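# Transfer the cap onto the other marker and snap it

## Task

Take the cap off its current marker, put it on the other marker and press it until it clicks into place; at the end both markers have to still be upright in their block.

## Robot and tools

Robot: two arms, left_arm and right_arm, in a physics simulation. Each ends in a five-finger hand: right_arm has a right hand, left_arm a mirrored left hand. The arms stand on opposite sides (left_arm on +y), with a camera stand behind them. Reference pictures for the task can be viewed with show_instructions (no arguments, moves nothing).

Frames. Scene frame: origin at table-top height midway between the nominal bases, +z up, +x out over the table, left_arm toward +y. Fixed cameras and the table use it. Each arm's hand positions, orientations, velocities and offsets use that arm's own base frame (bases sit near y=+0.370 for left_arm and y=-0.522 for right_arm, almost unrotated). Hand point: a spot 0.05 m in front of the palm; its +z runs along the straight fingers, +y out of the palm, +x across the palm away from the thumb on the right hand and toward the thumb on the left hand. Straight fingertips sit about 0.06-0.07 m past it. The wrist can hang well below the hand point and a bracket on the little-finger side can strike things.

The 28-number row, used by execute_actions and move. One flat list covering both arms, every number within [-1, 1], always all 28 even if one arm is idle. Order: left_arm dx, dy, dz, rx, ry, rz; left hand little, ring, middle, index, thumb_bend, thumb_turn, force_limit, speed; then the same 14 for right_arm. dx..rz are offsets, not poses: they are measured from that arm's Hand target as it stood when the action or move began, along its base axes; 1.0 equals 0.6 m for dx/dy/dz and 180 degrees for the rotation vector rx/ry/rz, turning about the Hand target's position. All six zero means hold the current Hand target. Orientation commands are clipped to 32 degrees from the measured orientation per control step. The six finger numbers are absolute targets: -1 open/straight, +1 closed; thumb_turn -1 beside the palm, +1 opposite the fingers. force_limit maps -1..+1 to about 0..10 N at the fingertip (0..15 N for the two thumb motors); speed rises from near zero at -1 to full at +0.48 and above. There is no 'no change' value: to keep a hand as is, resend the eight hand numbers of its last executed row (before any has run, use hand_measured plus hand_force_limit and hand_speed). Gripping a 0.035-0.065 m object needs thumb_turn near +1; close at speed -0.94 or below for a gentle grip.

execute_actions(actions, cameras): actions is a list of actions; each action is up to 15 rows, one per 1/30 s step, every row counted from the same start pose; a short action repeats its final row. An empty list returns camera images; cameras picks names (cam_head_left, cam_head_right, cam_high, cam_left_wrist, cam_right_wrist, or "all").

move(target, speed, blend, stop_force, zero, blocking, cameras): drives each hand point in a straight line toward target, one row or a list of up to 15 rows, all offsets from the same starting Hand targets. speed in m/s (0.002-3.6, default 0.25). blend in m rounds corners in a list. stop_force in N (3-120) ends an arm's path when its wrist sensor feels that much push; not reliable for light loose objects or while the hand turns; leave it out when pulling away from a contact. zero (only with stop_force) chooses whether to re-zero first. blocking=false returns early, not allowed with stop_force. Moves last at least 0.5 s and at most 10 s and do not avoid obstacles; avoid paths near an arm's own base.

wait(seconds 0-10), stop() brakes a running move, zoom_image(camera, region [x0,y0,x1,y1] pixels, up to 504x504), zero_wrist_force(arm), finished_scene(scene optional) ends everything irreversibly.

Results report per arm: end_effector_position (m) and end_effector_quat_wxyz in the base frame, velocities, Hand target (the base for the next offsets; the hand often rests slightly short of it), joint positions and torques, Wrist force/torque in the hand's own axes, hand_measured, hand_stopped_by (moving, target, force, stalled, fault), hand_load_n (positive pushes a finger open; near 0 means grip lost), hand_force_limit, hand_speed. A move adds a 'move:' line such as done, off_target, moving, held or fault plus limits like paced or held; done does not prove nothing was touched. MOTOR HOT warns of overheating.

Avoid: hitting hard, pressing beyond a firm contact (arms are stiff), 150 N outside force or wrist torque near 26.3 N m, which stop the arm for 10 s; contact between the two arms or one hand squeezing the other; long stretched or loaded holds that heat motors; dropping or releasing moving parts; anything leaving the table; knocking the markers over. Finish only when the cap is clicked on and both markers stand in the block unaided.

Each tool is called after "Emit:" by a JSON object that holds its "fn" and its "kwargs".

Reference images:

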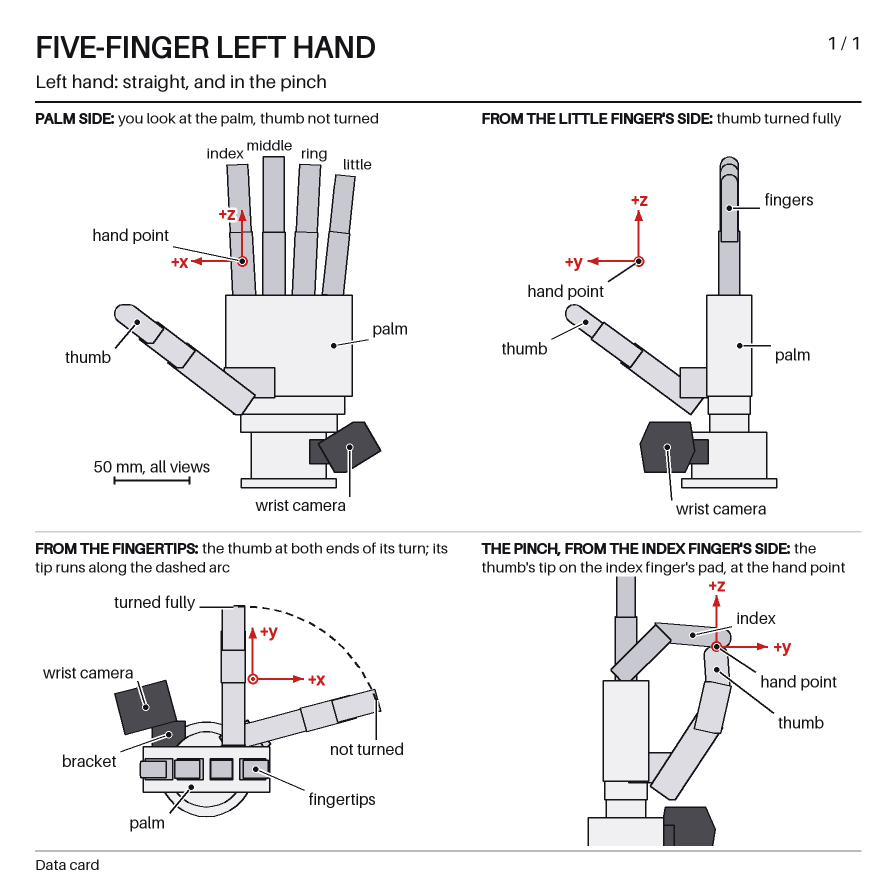

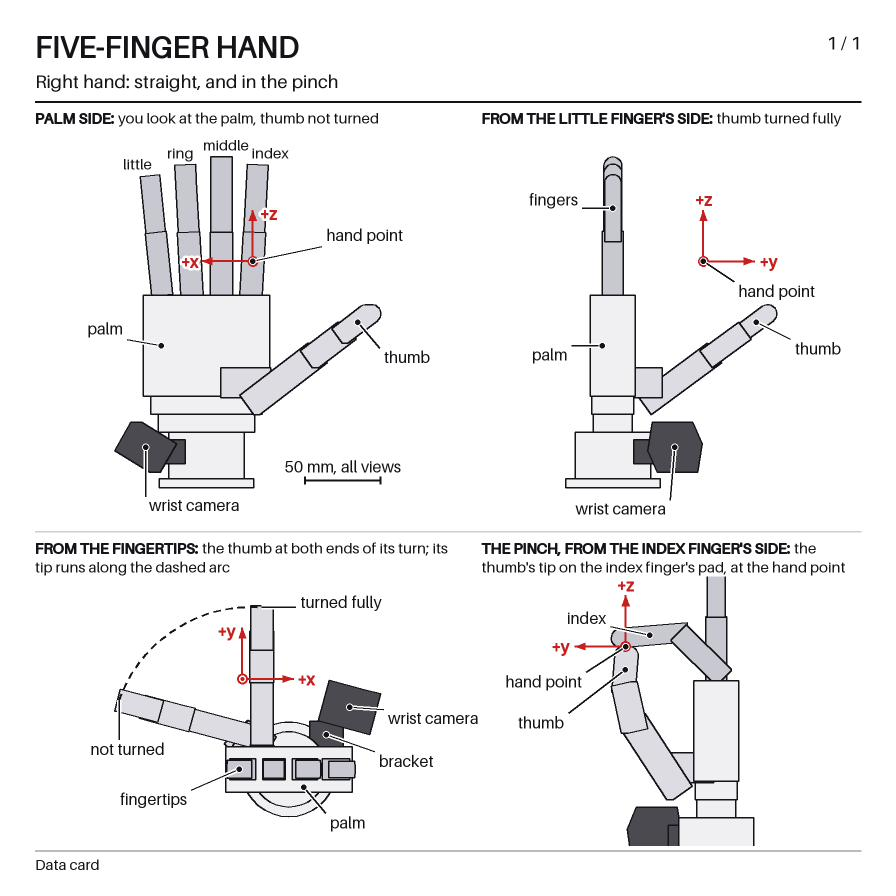

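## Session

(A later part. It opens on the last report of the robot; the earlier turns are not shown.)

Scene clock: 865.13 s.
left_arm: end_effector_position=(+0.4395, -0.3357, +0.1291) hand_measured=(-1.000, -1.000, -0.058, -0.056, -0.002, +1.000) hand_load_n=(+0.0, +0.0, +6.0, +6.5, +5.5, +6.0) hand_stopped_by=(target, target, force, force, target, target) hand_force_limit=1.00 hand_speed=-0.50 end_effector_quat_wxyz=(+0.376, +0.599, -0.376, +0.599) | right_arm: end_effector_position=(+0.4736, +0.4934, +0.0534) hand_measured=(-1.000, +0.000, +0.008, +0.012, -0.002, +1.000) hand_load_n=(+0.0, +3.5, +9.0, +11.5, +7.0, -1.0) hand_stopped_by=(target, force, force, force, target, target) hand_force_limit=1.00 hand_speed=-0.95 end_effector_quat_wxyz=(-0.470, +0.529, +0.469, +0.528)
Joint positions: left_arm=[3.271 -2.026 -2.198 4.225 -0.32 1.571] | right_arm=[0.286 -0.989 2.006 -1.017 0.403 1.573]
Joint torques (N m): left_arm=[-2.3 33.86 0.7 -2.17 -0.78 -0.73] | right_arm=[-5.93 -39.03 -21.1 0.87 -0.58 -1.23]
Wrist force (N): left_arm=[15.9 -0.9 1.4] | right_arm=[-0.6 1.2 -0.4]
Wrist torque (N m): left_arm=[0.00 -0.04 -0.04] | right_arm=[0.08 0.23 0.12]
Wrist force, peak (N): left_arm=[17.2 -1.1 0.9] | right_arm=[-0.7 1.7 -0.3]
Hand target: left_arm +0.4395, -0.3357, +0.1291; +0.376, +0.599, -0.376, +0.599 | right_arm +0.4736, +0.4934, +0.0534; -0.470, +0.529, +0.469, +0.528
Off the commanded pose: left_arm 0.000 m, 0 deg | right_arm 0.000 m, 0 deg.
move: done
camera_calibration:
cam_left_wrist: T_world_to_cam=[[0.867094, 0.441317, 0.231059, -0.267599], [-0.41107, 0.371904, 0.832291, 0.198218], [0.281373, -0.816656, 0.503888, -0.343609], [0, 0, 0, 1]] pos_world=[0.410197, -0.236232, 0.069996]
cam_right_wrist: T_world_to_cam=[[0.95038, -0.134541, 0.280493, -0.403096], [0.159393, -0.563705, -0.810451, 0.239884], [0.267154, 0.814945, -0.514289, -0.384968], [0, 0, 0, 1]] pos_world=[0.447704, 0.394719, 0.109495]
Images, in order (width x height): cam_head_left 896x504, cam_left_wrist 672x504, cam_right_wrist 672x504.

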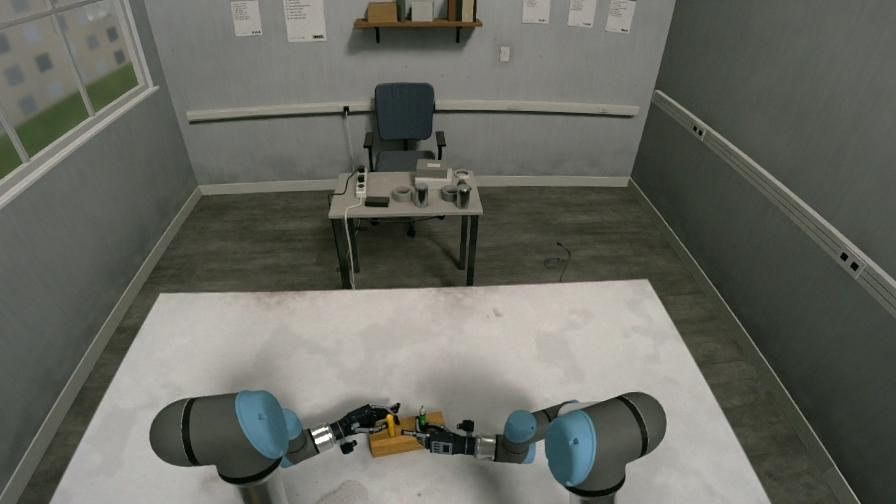

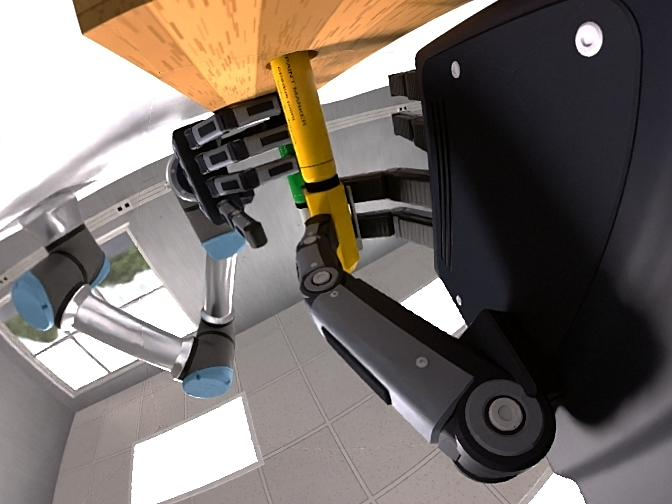

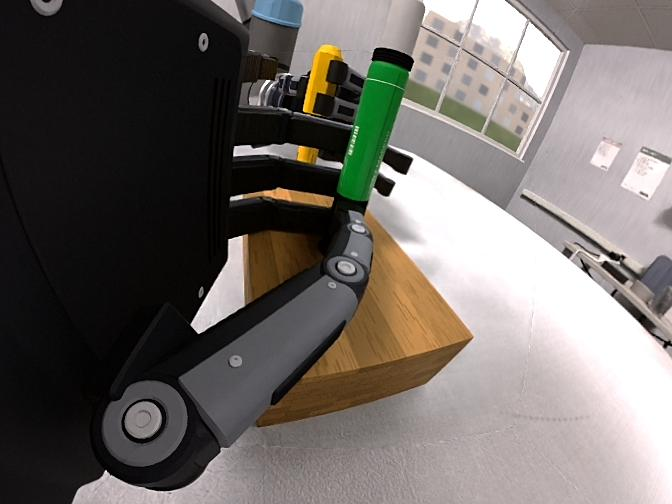

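Emit:
{"fn": "move", "kwargs": {"target": [[0,0,0.003,0,0,0,-1,-1,-0.5,-0.5,0.0,1,0.0,-0.8,0,0,0,0,0,0,-1,0.7,0.7,0.7,0.0,1,1.0,-0.95],[-0.0083,0.0163,0.003,0,0,0,-1,-1,-1,-1,0.0,1,0.0,-0.3,0,0,0,0,0,0,-1,0.7,0.7,0.7,0.0,1,1.0,-0.95],[-0.0083,0.0163,0.25,0,0,0,-1,-1,-1,-1,0.0,1,0.0,-0.3,0,0,0,0,0,0,-1,0.7,0.7,0.7,0.0,1,1.0,-0.95]], "speed": [0.03, 0.04, 0.12], "cameras": ["cam_right_wrist", "cam_left_wrist", "cam_head_left", "cam_high", "cam_head_right"]}}

Emit:
{"fn": "zoom_image", "kwargs": {"camera": "cam_head_left", "region": [350, 390, 470, 470]}}

Emit:
{"fn": "zoom_image", "kwargs": {"camera": "cam_high", "region": [390, 190, 510, 290]}}

Emit:
{"fn": "zoom_image", "kwargs": {"camera": "cam_right_wrist", "region": [230, 0, 530, 300]}}

Scene clock: 905.50 s.
left_arm: end_effector_position=(+0.4346, -0.3259, +0.2791) hand_measured=(-1.000, -1.000, -1.000, -1.000, +0.000, +1.000) hand_load_n=(+0.0, +0.0, +0.0, +0.0, +0.0, +0.0) hand_stopped_by=(target, target, target, target, target, target) hand_force_limit=0.00 hand_speed=-0.30 end_effector_quat_wxyz=(+0.376, +0.599, -0.376, +0.599) | right_arm: end_effector_position=(+0.4736, +0.4934, +0.0534) hand_measured=(-1.000, +0.000, +0.008, +0.012, -0.002, +1.000) hand_load_n=(+0.0, +3.5, +9.0, +11.5, +7.0, -1.5) hand_stopped_by=(target, force, force, force, target, target) hand_force_limit=1.00 hand_speed=-0.95 end_effector_quat_wxyz=(-0.470, +0.529, +0.469, +0.528)
Joint positions: left_arm=[3.3 -1.69 -2.099 3.79 -0.291 1.571] | right_arm=[0.286 -0.989 2.006 -1.017 0.403 1.573]
Joint torques (N m): left_arm=[6.06 17.78 9.84 1.93 2.28 -1.66] | right_arm=[-5.52 -38.42 -20.94 0.94 -0.72 -1.13]
Wrist force (N): left_arm=[0.2 -1.2 1.1] | right_arm=[-0.6 1.6 -0.4]
Wrist torque (N m): left_arm=[-0.12 -0.21 -0.21] | right_arm=[0.15 0.24 0.13]
Wrist force, peak (N): left_arm=[15.9 -1.3 1.5] | right_arm=[-0.7 1.7 -0.5]
Hand target: left_arm +0.4345, -0.3259, +0.2791; +0.376, +0.599, -0.376, +0.599 | right_arm +0.4736, +0.4934, +0.0534; -0.470, +0.529, +0.469, +0.528
Off the commanded pose: left_arm 0.000 m, 0 deg | right_arm 0.000 m, 0 deg.
move: done
camera_calibration:
cam_left_wrist: T_world_to_cam=[[0.867071, 0.44124, 0.23129, -0.302306], [-0.411243, 0.371896, 0.832209, 0.0677616], [0.281188, -0.816701, 0.503918, -0.409724], [0, 0, 0, 1]] pos_world=[0.405197, -0.226432, 0.219996]
cam_right_wrist: T_world_to_cam=[[0.95038, -0.134541, 0.280493, -0.403096], [0.159393, -0.563705, -0.810451, 0.239884], [0.267154, 0.814945, -0.514289, -0.384968], [0, 0, 0, 1]] pos_world=[0.447704, 0.394719, 0.109495]

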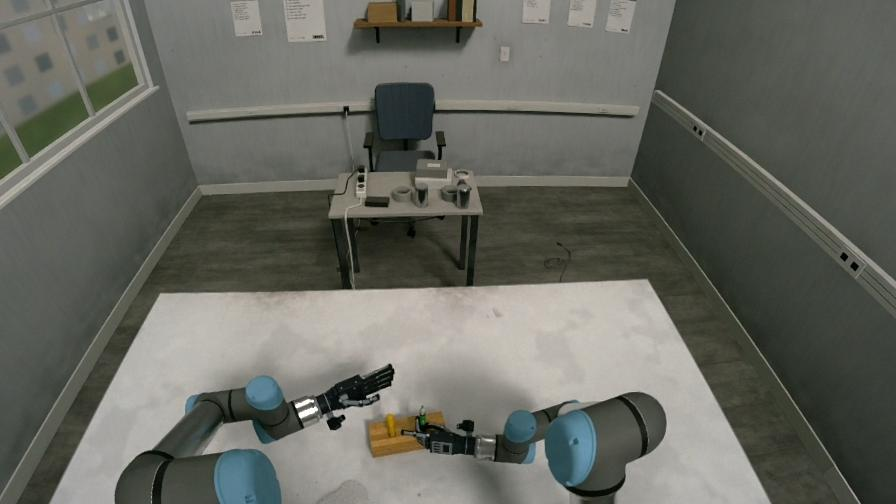

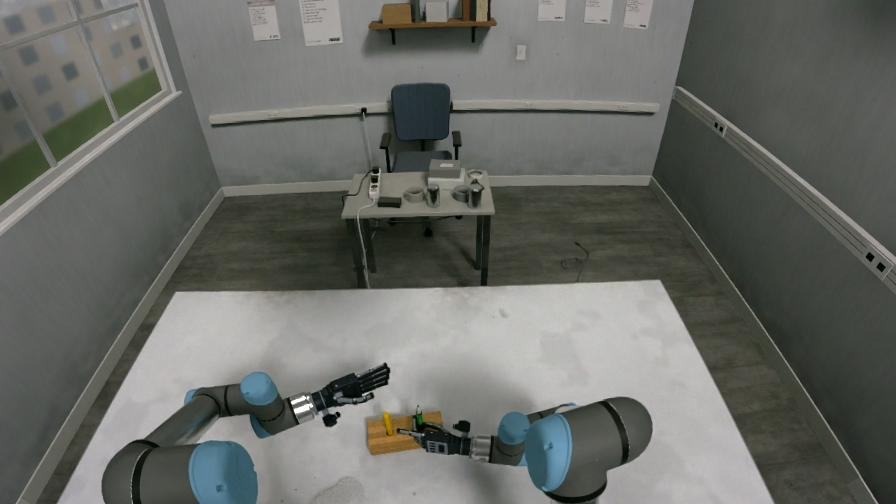

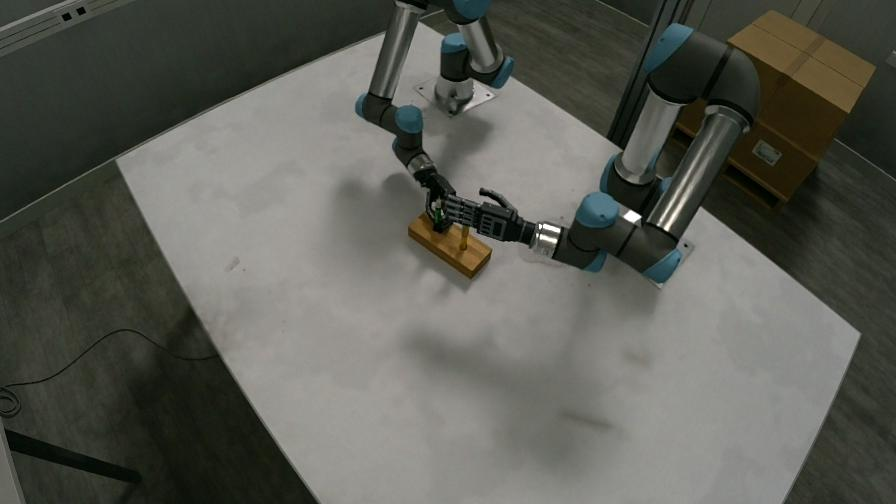

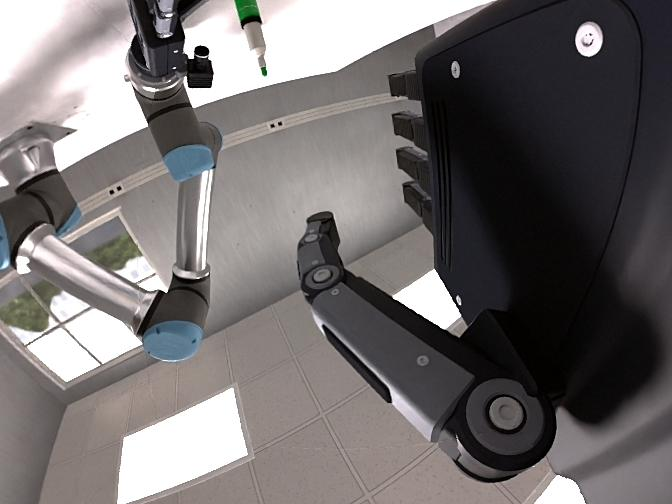

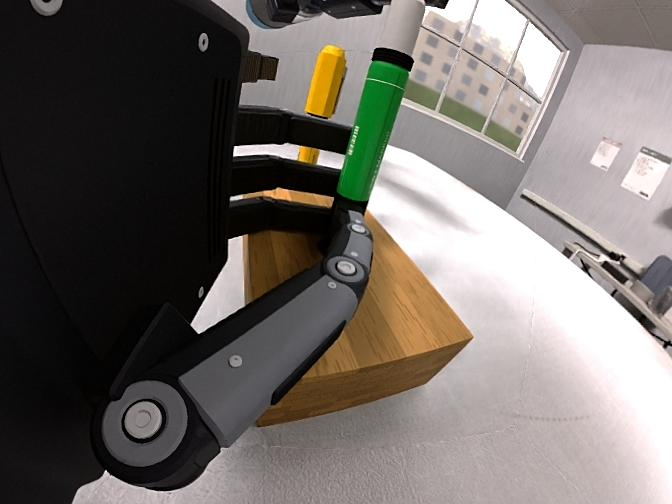

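Scaled by 4.200 from the camera's 896x504 image, which has a finer 1280x720 frame.

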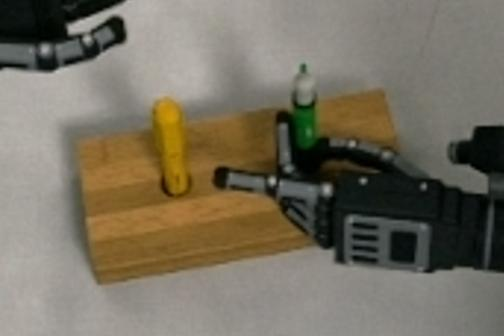

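Scaled by 4.200 from the camera's 896x504 image, which has a finer 1280x720 frame.

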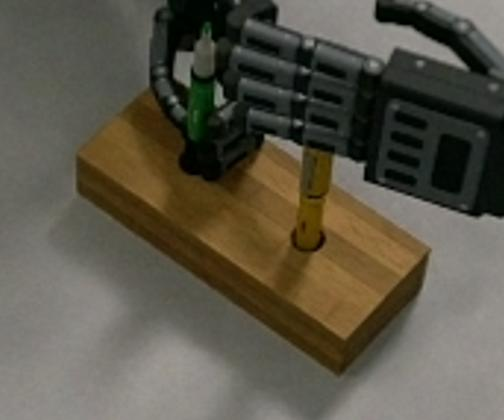

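Scaled by 1.680 from the camera's 672x504 image, which has a finer 960x720 frame.

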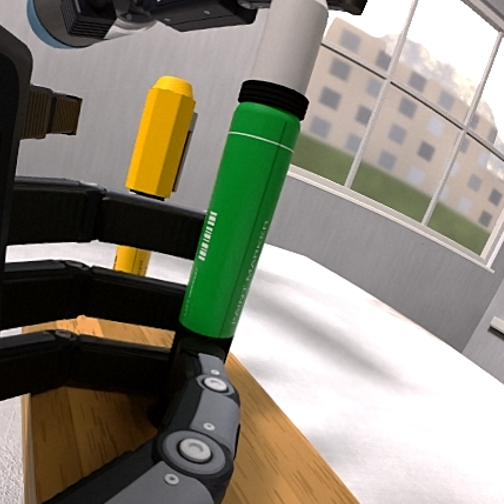

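Emit:
{"fn": "move", "kwargs": {"target": [[0.0,0.0,0.03,0.0,0.0,0.0,-1,-1,-1,-1,-0.28,1,0.0,-0.3,0,0,0,0,0,0,-1,0.7,0.7,0.7,0.0,1,1.0,-0.95],[0.0128,-0.1588,0.0,0.352,-0.355,-0.0088,-1,-1,-1,-1,-0.28,1,0.0,-0.3,0,0,0,0,0,0,-1,0.7,0.7,0.7,0.0,1,1.0,-0.95]], "speed": 0.3, "blend": [0.02, 0], "cameras": ["cam_right_wrist", "cam_left_wrist", "cam_head_left", "cam_high"]}}

Emit:
{"fn": "zoom_image", "kwargs": {"camera": "cam_left_wrist", "region": [100, 120, 420, 360]}}

Emit:
{"fn": "zoom_image", "kwargs": {"camera": "cam_head_left", "region": [360, 350, 480, 450]}}

Scene clock: 926.17 s.
left_arm: end_effector_position=(+0.4423, -0.4212, +0.2792) hand_measured=(-1.000, -1.000, -1.000, -1.000, -0.280, +1.000) hand_load_n=(+0.0, +0.0, -0.5, +0.0, +0.0, +0.0) hand_stopped_by=(target, target, target, target, target, target) hand_force_limit=0.00 hand_speed=-0.30 end_effector_quat_wxyz=(+0.214, -0.305, +0.760, -0.532) | right_arm: end_effector_position=(+0.4736, +0.4934, +0.0534) hand_measured=(-1.000, +0.000, +0.008, +0.012, -0.002, +1.000) hand_load_n=(+0.0, +3.5, +9.0, +12.0, +7.5, -1.5) hand_stopped_by=(target, force, force, force, target, target) hand_force_limit=1.00 hand_speed=-0.95 end_effector_quat_wxyz=(-0.470, +0.529, +0.469, +0.528)
Joint positions: left_arm=[2.823 -1.641 -1.688 2.938 -1.114 3.322] | right_arm=[0.286 -0.989 2.006 -1.017 0.403 1.573]
Joint torques (N m): left_arm=[-3.09 10.48 13.14 -2.14 -0.05 1.24] | right_arm=[-5.5 -39.41 -21.55 0.9 -0.64 -1.17]
Wrist force (N): left_arm=[-1.6 -1.6 -0.3] | right_arm=[-0.5 1.4 -0.4]
Wrist torque (N m): left_arm=[-0.25 0.14 -0.11] | right_arm=[0.11 0.21 0.14]
Wrist force, peak (N): left_arm=[-1.8 -1.6 -0.3] | right_arm=[-0.6 1.7 -0.6]
Hand target: left_arm +0.4422, -0.4212, +0.2791; +0.214, -0.305, +0.760, -0.532 | right_arm +0.4736, +0.4934, +0.0534; -0.470, +0.529, +0.469, +0.528
Off the commanded pose: left_arm 0.000 m, 0 deg | right_arm 0.000 m, 0 deg.
move: done; blend cut to 0.009 m at target 1
camera_calibration:
cam_left_wrist: T_world_to_cam=[[0.0499401, -0.385789, 0.921234, -0.446542], [-0.984319, -0.175257, -0.0200331, 0.367177], [0.169181, -0.905788, -0.388492, -0.228665], [0, 0, 0, 1]] pos_world=[0.422405, -0.315042, 0.329891]
cam_right_wrist: T_world_to_cam=[[0.95038, -0.134541, 0.280493, -0.403096], [0.159393, -0.563705, -0.810451, 0.239884], [0.267154, 0.814945, -0.514289, -0.384968], [0, 0, 0, 1]] pos_world=[0.447704, 0.394719, 0.109495]
Images, in order (width x height): cam_head_left 896x504, cam_high 896x504, cam_left_wrist 672x504, cam_right_wrist 672x504.

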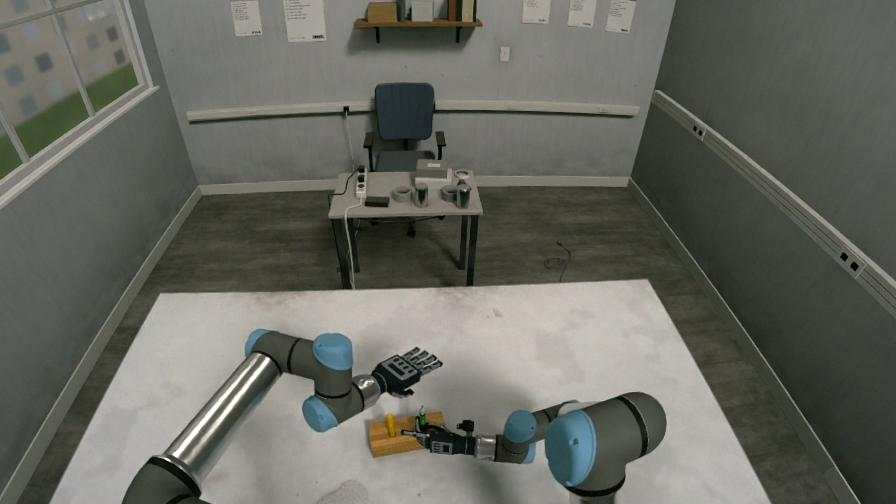

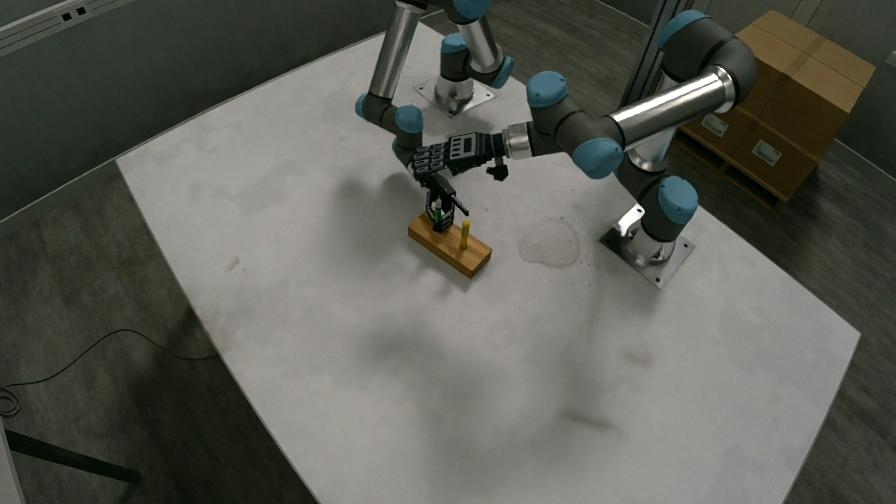

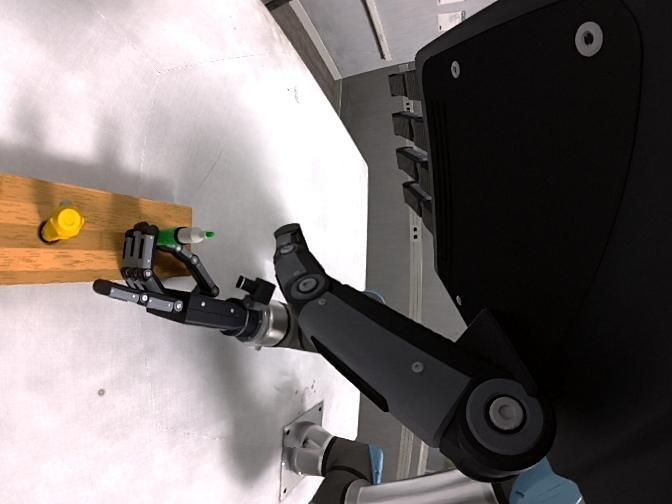

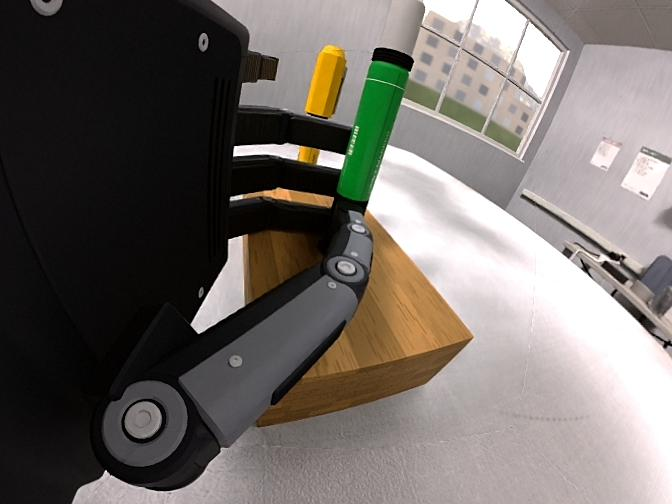

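Scaled by 1.575 from the camera's 672x504 image, which has a finer 960x720 frame.

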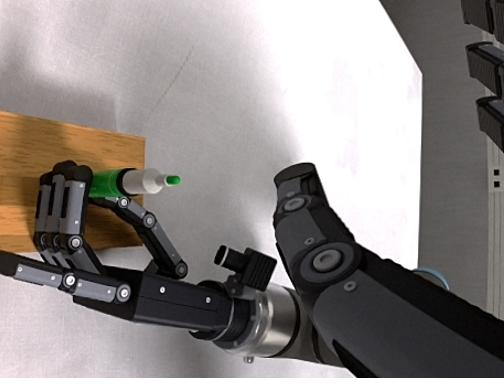

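Scaled by 4.200 from the camera's 896x504 image, which has a finer 1280x720 frame.

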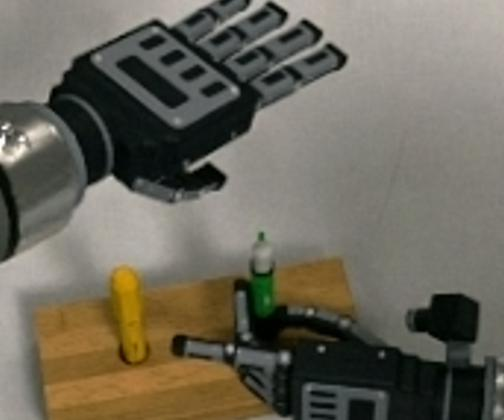

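Emit:
{"fn": "move", "kwargs": {"target": [0,0,-0.2152,0,0,0,-1,-1,-1,-1,-0.28,1,0.0,-0.3,0,0,0,0,0,0,-1,0.7,0.7,0.7,0.0,1,1.0,-0.95], "speed": 0.1, "stop_force": 6, "cameras": ["cam_right_wrist", "cam_left_wrist", "cam_head_left", "cam_high"]}}

Emit:
{"fn": "zoom_image", "kwargs": {"camera": "cam_left_wrist", "region": [180, 120, 420, 360]}}

Emit:
{"fn": "zoom_image", "kwargs": {"camera": "cam_right_wrist", "region": [230, 0, 630, 300]}}

Scene clock: 932.13 s.
left_arm: end_effector_position=(+0.4422, -0.4212, +0.1500) hand_measured=(-1.000, -1.000, -1.000, -1.000, -0.280, +1.000) hand_load_n=(+0.0, +0.0, +0.0, +0.0, +0.0, +0.0) hand_stopped_by=(target, target, target, target, target, target) hand_force_limit=0.00 hand_speed=-0.30 end_effector_quat_wxyz=(+0.214, -0.305, +0.760, -0.532) | right_arm: end_effector_position=(+0.4736, +0.4934, +0.0534) hand_measured=(-1.000, +0.000, +0.008, +0.012, -0.002, +1.000) hand_load_n=(+0.0, +3.5, +9.0, +12.0, +7.0, -1.5) hand_stopped_by=(target, force, force, force, target, target) hand_force_limit=1.00 hand_speed=-0.95 end_effector_quat_wxyz=(-0.470, +0.529, +0.469, +0.528)
Joint positions: left_arm=[2.822 -1.75 -1.917 3.275 -1.114 3.322] | right_arm=[0.286 -0.989 2.006 -1.017 0.403 1.573]
Joint torques (N m): left_arm=[-6.71 34.77 21.59 1.74 2.45 -0.76] | right_arm=[-6 -39.28 -20.83 0.87 -0.73 -1.22]
Wrist force (N): left_arm=[-1.4 -1.6 -0.2] | right_arm=[-0.7 1.5 -0.3]
Wrist torque (N m): left_arm=[-0.25 0.11 -0.13] | right_arm=[0.12 0.25 0.13]
Wrist force, peak (N): left_arm=[-1.4 -2.9 -0.7] | right_arm=[-0.8 1.7 -0.4]
Hand target: left_arm +0.4422, -0.4212, +0.1500; +0.214, -0.305, +0.760, -0.532 | right_arm +0.4736, +0.4934, +0.0534; -0.470, +0.529, +0.469, +0.528
Off the commanded pose: left_arm 0.000 m, 0 deg | right_arm 0.000 m, 0 deg.
move: done
camera_calibration:
cam_left_wrist: T_world_to_cam=[[0.0499383, -0.386079, 0.921113, -0.327677], [-0.984303, -0.175335, -0.0201265, 0.364578], [0.169274, -0.905649, -0.388775, -0.278757], [0, 0, 0, 1]] pos_world=[0.422405, -0.315042, 0.200792]
cam_right_wrist: T_world_to_cam=[[0.95038, -0.134541, 0.280493, -0.403096], [0.159393, -0.563705, -0.810451, 0.239884], [0.267154, 0.814945, -0.514289, -0.384968], [0, 0, 0, 1]] pos_world=[0.447704, 0.394719, 0.109495]
Images, in order (width x height): cam_head_left 896x504, cam_high 896x504, cam_left_wrist 672x504, cam_right_wrist 672x504.

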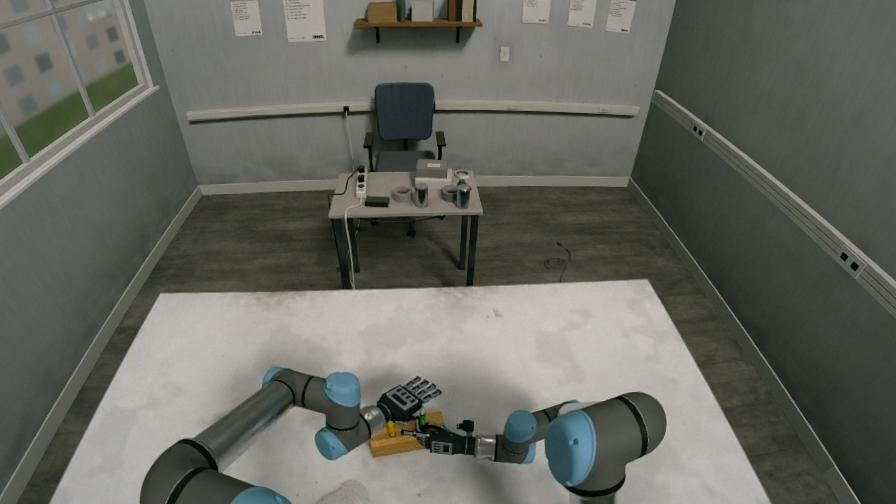

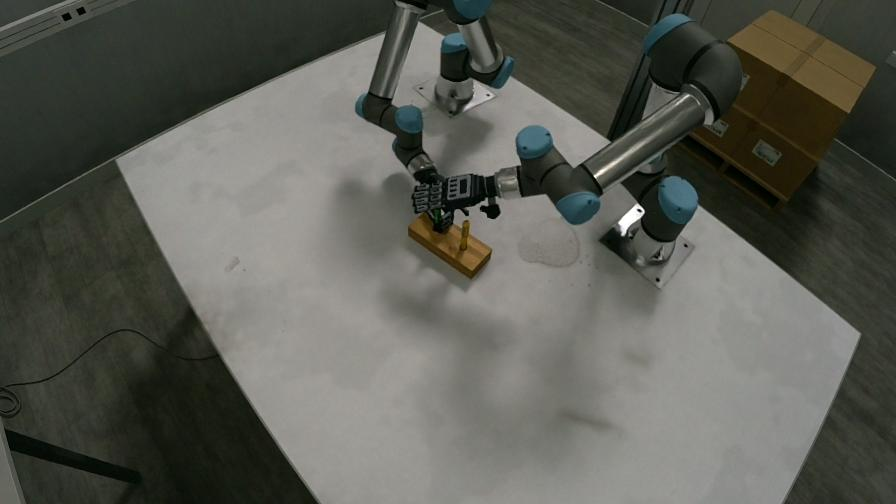

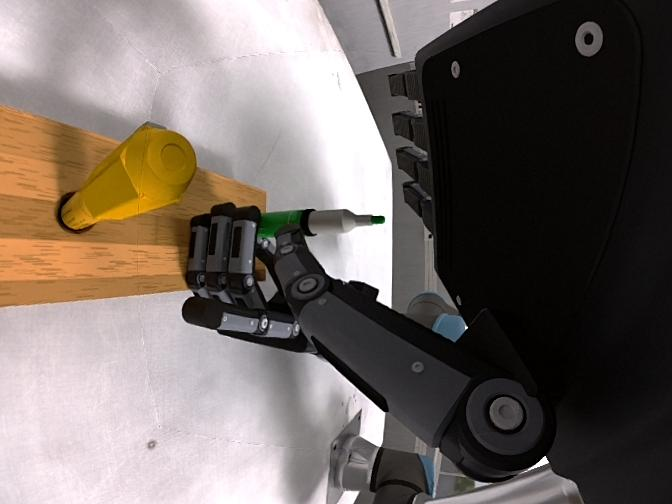

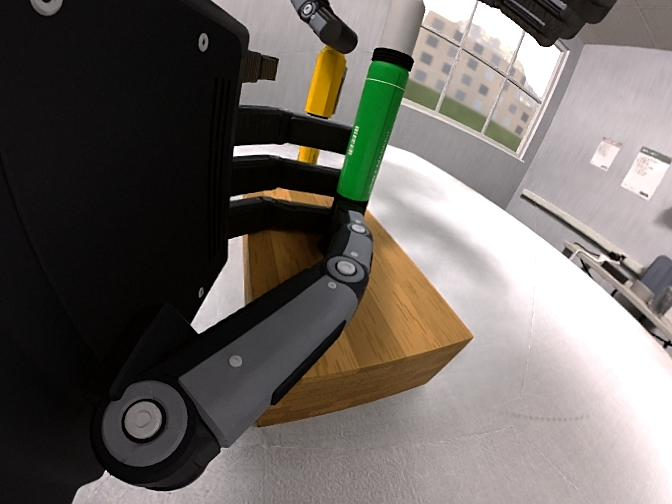

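Scaled by 2.100 from the camera's 672x504 image, which has a finer 960x720 frame.

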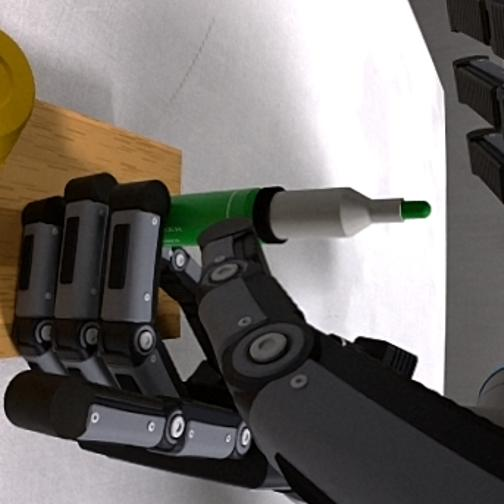

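Scaled by 1.260 from the camera's 672x504 image, which has a finer 960x720 frame.

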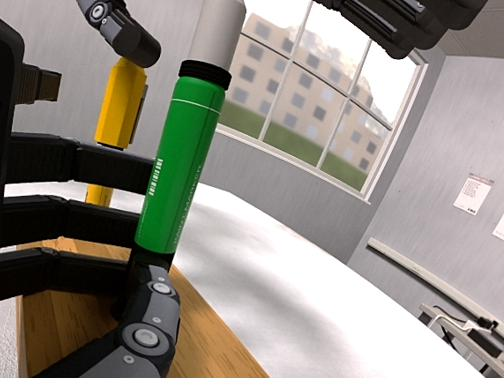

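Emit:
{"fn": "move", "kwargs": {"target": [0.0184,-0.0193,0,0,0,0,-1,-1,-0.2,-0.3,-0.28,1,0.0,-0.4,0,0,0,0,0,0,-1,0.7,0.7,0.7,0.0,1,1.0,-0.95], "speed": 0.04, "stop_force": 4, "cameras": ["cam_right_wrist", "cam_left_wrist"]}}

Emit:
{"fn": "zoom_image", "kwargs": {"camera": "cam_left_wrist", "region": [180, 120, 420, 360]}}

Emit:
{"fn": "zoom_image", "kwargs": {"camera": "cam_right_wrist", "region": [230, 0, 630, 300]}}

Scene clock: 938.07 s.
left_arm: end_effector_position=(+0.4533, -0.4328, +0.1500) hand_measured=(-1.000, -1.000, -0.200, -0.300, -0.280, +1.000) hand_load_n=(+0.0, +0.0, +0.0, +0.0, +0.0, +0.0) hand_stopped_by=(target, target, target, target, target, target) hand_force_limit=0.00 hand_speed=-0.40 end_effector_quat_wxyz=(+0.214, -0.305, +0.760, -0.532) | right_arm: end_effector_position=(+0.4736, +0.4934, +0.0534) hand_measured=(-1.000, +0.000, +0.008, +0.012, -0.002, +1.000) hand_load_n=(+0.0, +4.0, +9.0, +11.5, +7.0, -1.0) hand_stopped_by=(target, force, force, force, target, target) hand_force_limit=1.00 hand_speed=-0.95 end_effector_quat_wxyz=(-0.470, +0.529, +0.469, +0.528)
Joint positions: left_arm=[2.803 -1.785 -1.872 3.27 -1.132 3.314] | right_arm=[0.286 -0.989 2.006 -1.017 0.403 1.573]
Joint torques (N m): left_arm=[7.3 37.19 10.91 2.28 2.63 1.2] | right_arm=[-5.33 -38.83 -20.79 0.85 -0.67 -1.08]
Wrist force (N): left_arm=[-1.5 -1.5 -0.5] | right_arm=[-0.6 1.6 -0.3]
Wrist torque (N m): left_arm=[-0.22 0.12 -0.12] | right_arm=[0.14 0.24 0.14]
Wrist force, peak (N): left_arm=[-1.5 -1.9 -0.5] | right_arm=[-0.7 1.8 -0.3]
Hand target: left_arm +0.4533, -0.4328, +0.1500; +0.214, -0.305, +0.760, -0.532 | right_arm +0.4736, +0.4934, +0.0534; -0.470, +0.529, +0.469, +0.528
Off the commanded pose: left_arm 0.000 m, 0 deg | right_arm 0.000 m, 0 deg.
move: done
camera_calibration:
cam_left_wrist: T_world_to_cam=[[0.0499383, -0.386079, 0.921113, -0.332666], [-0.984303, -0.175335, -0.0201265, 0.373389], [0.169274, -0.905649, -0.388775, -0.291034], [0, 0, 0, 1]] pos_world=[0.433405, -0.326542, 0.200792]
cam_right_wrist: T_world_to_cam=[[0.95038, -0.134541, 0.280493, -0.403096], [0.159393, -0.563705, -0.810451, 0.239884], [0.267154, 0.814945, -0.514289, -0.384968], [0, 0, 0, 1]] pos_world=[0.447704, 0.394719, 0.109495]
Images, in order (width x height): cam_left_wrist 672x504, cam_right_wrist 672x504.

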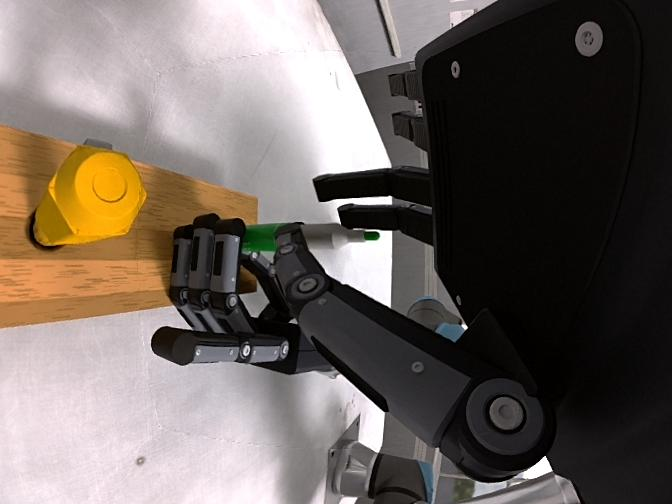

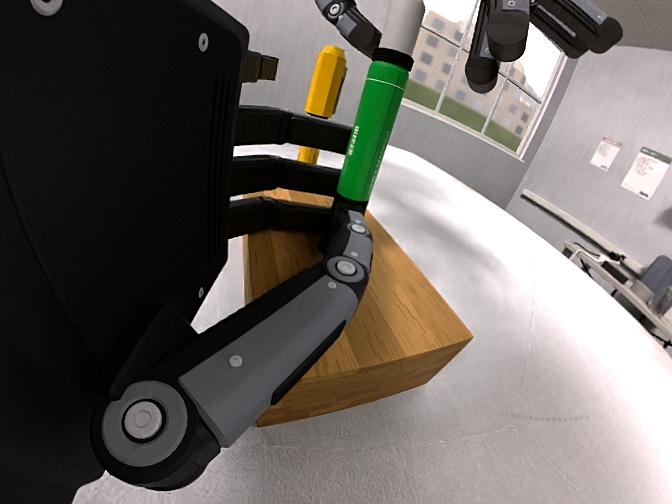

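Scaled by 2.100 from the camera's 672x504 image, which has a finer 960x720 frame.

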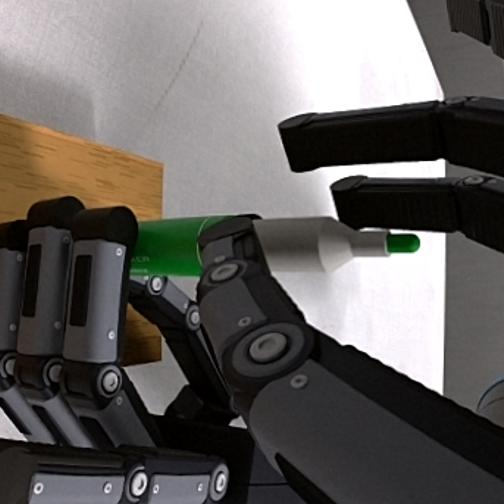

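Scaled by 1.260 from the camera's 672x504 image, which has a finer 960x720 frame.

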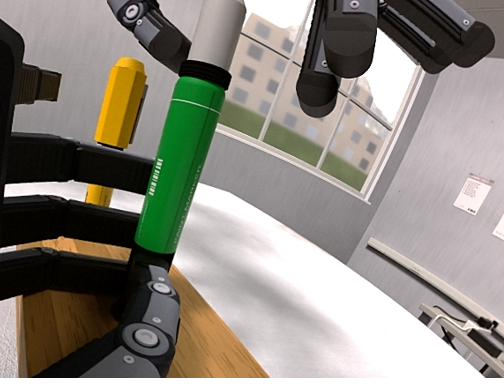

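Emit:
{"fn": "execute_actions", "kwargs": {"actions": [[[0,0,0,0,0,0,-1,-1,0.5,0.5,-0.28,1,-0.5,-0.9,0,0,0,0,0,0,-1,0.7,0.7,0.7,0.0,1,1.0,-0.95]],[[0,0,0,0,0,0,-1,-1,0.5,0.5,-0.28,1,-0.5,-0.9,0,0,0,0,0,0,-1,0.7,0.7,0.7,0.0,1,1.0,-0.95]],[[0,0,0,0,0,0,-1,-1,0.5,0.5,-0.28,1,-0.5,-0.9,0,0,0,0,0,0,-1,0.7,0.7,0.7,0.0,1,1.0,-0.95]],[[0,0,0,0,0,0,-1,-1,0.5,0.5,-0.28,1,-0.5,-0.9,0,0,0,0,0,0,-1,0.7,0.7,0.7,0.0,1,1.0,-0.95]]], "cameras": ["cam_right_wrist", "cam_left_wrist"]}}

Emit:
{"fn": "zoom_image", "kwargs": {"camera": "cam_left_wrist", "region": [180, 120, 420, 360]}}

Emit:
{"fn": "zoom_image", "kwargs": {"camera": "cam_right_wrist", "region": [300, 0, 540, 160]}}

Scene clock: 948.33 s.
left_arm: end_effector_position=(+0.4533, -0.4328, +0.1500) hand_measured=(-1.000, -1.000, +0.282, +0.080, -0.280, +1.000) hand_load_n=(+0.5, +0.0, +4.5, +3.0, +0.5, +0.0) hand_stopped_by=(target, target, force, force, target, target) hand_force_limit=-0.50 hand_speed=-0.90 end_effector_quat_wxyz=(+0.214, -0.305, +0.760, -0.532) | right_arm: end_effector_position=(+0.4736, +0.4934, +0.0534) hand_measured=(-1.000, +0.000, +0.008, +0.012, -0.002, +1.000) hand_load_n=(+0.0, +6.0, +10.0, +10.5, +7.0, -2.5) hand_stopped_by=(target, force, force, force, target, target) hand_force_limit=1.00 hand_speed=-0.95 end_effector_quat_wxyz=(-0.470, +0.529, +0.469, +0.528)
Joint positions: left_arm=[2.803 -1.785 -1.872 3.27 -1.132 3.314] | right_arm=[0.286 -0.989 2.006 -1.017 0.403 1.573]
Joint torques (N m): left_arm=[7.15 36.83 12.42 0.42 2.89 1.14] | right_arm=[-5.17 -39.4 -20.8 0.91 -0.67 -1.05]
Wrist force (N): left_arm=[-1.5 -2.2 2.2] | right_arm=[-0.2 -1.1 1.1]
Wrist torque (N m): left_arm=[-0.25 0.11 -0.10] | right_arm=[0.04 0.10 -0.06]
Wrist force, peak (N): left_arm=[-2.1 -2.3 2.6] | right_arm=[0.2 -1.9 0.8]
Hand target: left_arm +0.4533, -0.4328, +0.1500; +0.214, -0.305, +0.760, -0.532 | right_arm +0.4736, +0.4934, +0.0534; -0.470, +0.529, +0.469, +0.528
Off the commanded pose: left_arm 0.000 m, 0 deg | right_arm 0.000 m, 0 deg.
Step readings (end_effector_position of left_arm | right_arm):
0: (+0.4533, -0.4328, +0.1500) | (+0.4736, +0.4934, +0.0534)
1: (+0.4533, -0.4328, +0.1500) | (+0.4736, +0.4934, +0.0534)
2: (+0.4533, -0.4328, +0.1500) | (+0.4736, +0.4934, +0.0534)
4: (+0.4533, -0.4327, +0.1500) | (+0.4736, +0.4934, +0.0534)
8: (+0.4533, -0.4327, +0.1500) | (+0.4736, +0.4934, +0.0534)
15: (+0.4533, -0.4327, +0.1500) | (+0.4736, +0.4934, +0.0534)
16: (+0.4533, -0.4327, +0.1500) | (+0.4736, +0.4934, +0.0534)
17: (+0.4533, -0.4327, +0.1500) | (+0.4736, +0.4934, +0.0534)
19: (+0.4533, -0.4327, +0.1500) | (+0.4736, +0.4934, +0.0534)
23: (+0.4533, -0.4327, +0.1500) | (+0.4736, +0.4934, +0.0534)
30: (+0.4533, -0.4327, +0.1500) | (+0.4736, +0.4934, +0.0534)
31: (+0.4533, -0.4327, +0.1500) | (+0.4736, +0.4934, +0.0534)
32: (+0.4533, -0.4327, +0.1500) | (+0.4736, +0.4934, +0.0534)
34: (+0.4533, -0.4327, +0.1500) | (+0.4736, +0.4934, +0.0534)
38: (+0.4533, -0.4327, +0.1500) | (+0.4736, +0.4934, +0.0534)
45: (+0.4533, -0.4328, +0.1500) | (+0.4736, +0.4934, +0.0534)
46: (+0.4533, -0.4328, +0.1500) | (+0.4736, +0.4934, +0.0534)
47: (+0.4533, -0.4328, +0.1500) | (+0.4736, +0.4934, +0.0534)
49: (+0.4533, -0.4328, +0.1500) | (+0.4736, +0.4934, +0.0534)
53: (+0.4533, -0.4328, +0.1500) | (+0.4736, +0.4934, +0.0534)
60: (+0.4533, -0.4328, +0.1500) | (+0.4736, +0.4934, +0.0534)
camera_calibration:
cam_left_wrist: T_world_to_cam=[[0.0499383, -0.386079, 0.921113, -0.332666], [-0.984303, -0.175335, -0.0201265, 0.373389], [0.169274, -0.905649, -0.388775, -0.291034], [0, 0, 0, 1]] pos_world=[0.433405, -0.326542, 0.200792]
cam_right_wrist: T_world_to_cam=[[0.95038, -0.134541, 0.280493, -0.403096], [0.159393, -0.563705, -0.810451, 0.239884], [0.267154, 0.814945, -0.514289, -0.384968], [0, 0, 0, 1]] pos_world=[0.447704, 0.394719, 0.109495]
Images, in order (width x height): cam_left_wrist 672x504, cam_right_wrist 672x504.

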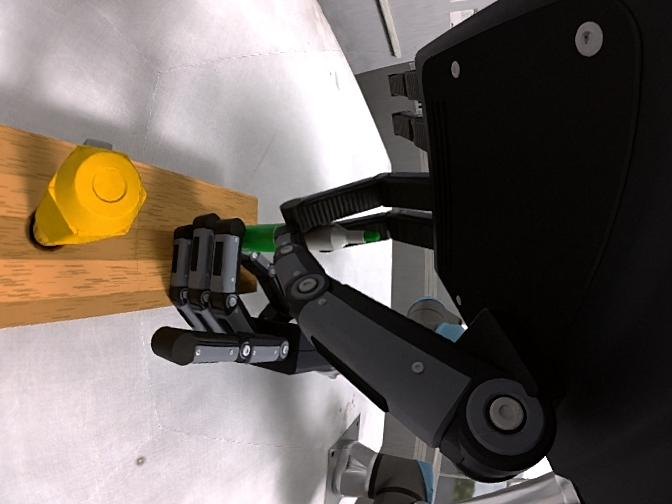

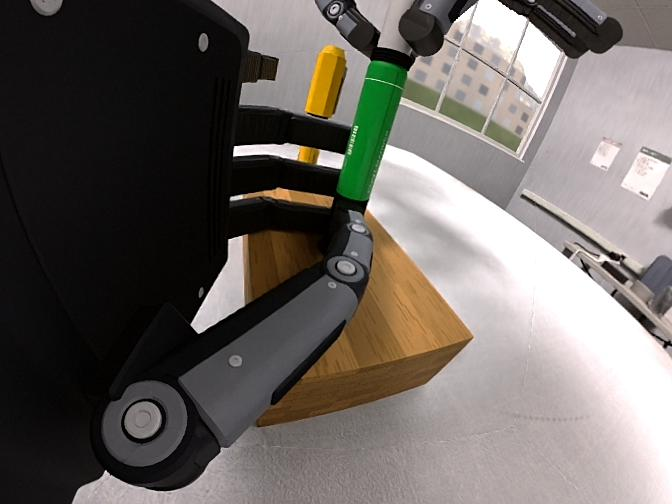

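Scaled by 2.100 from the camera's 672x504 image, which has a finer 960x720 frame.

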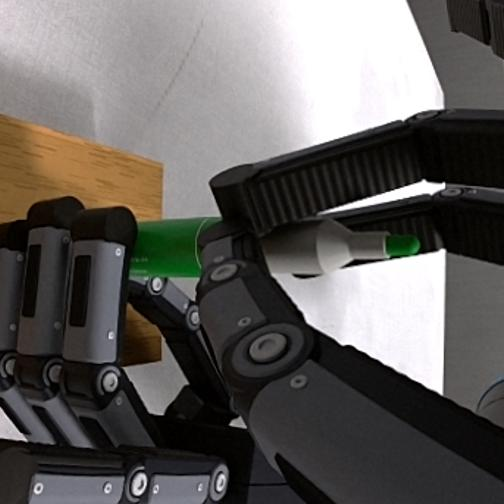

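Scaled by 2.100 from the camera's 672x504 image, which has a finer 960x720 frame.

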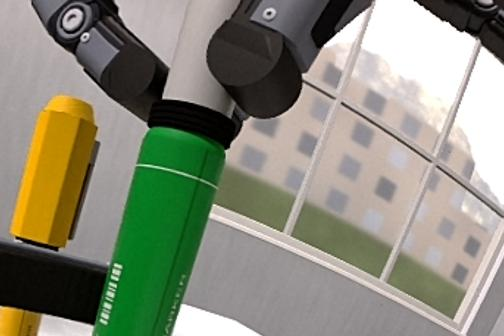

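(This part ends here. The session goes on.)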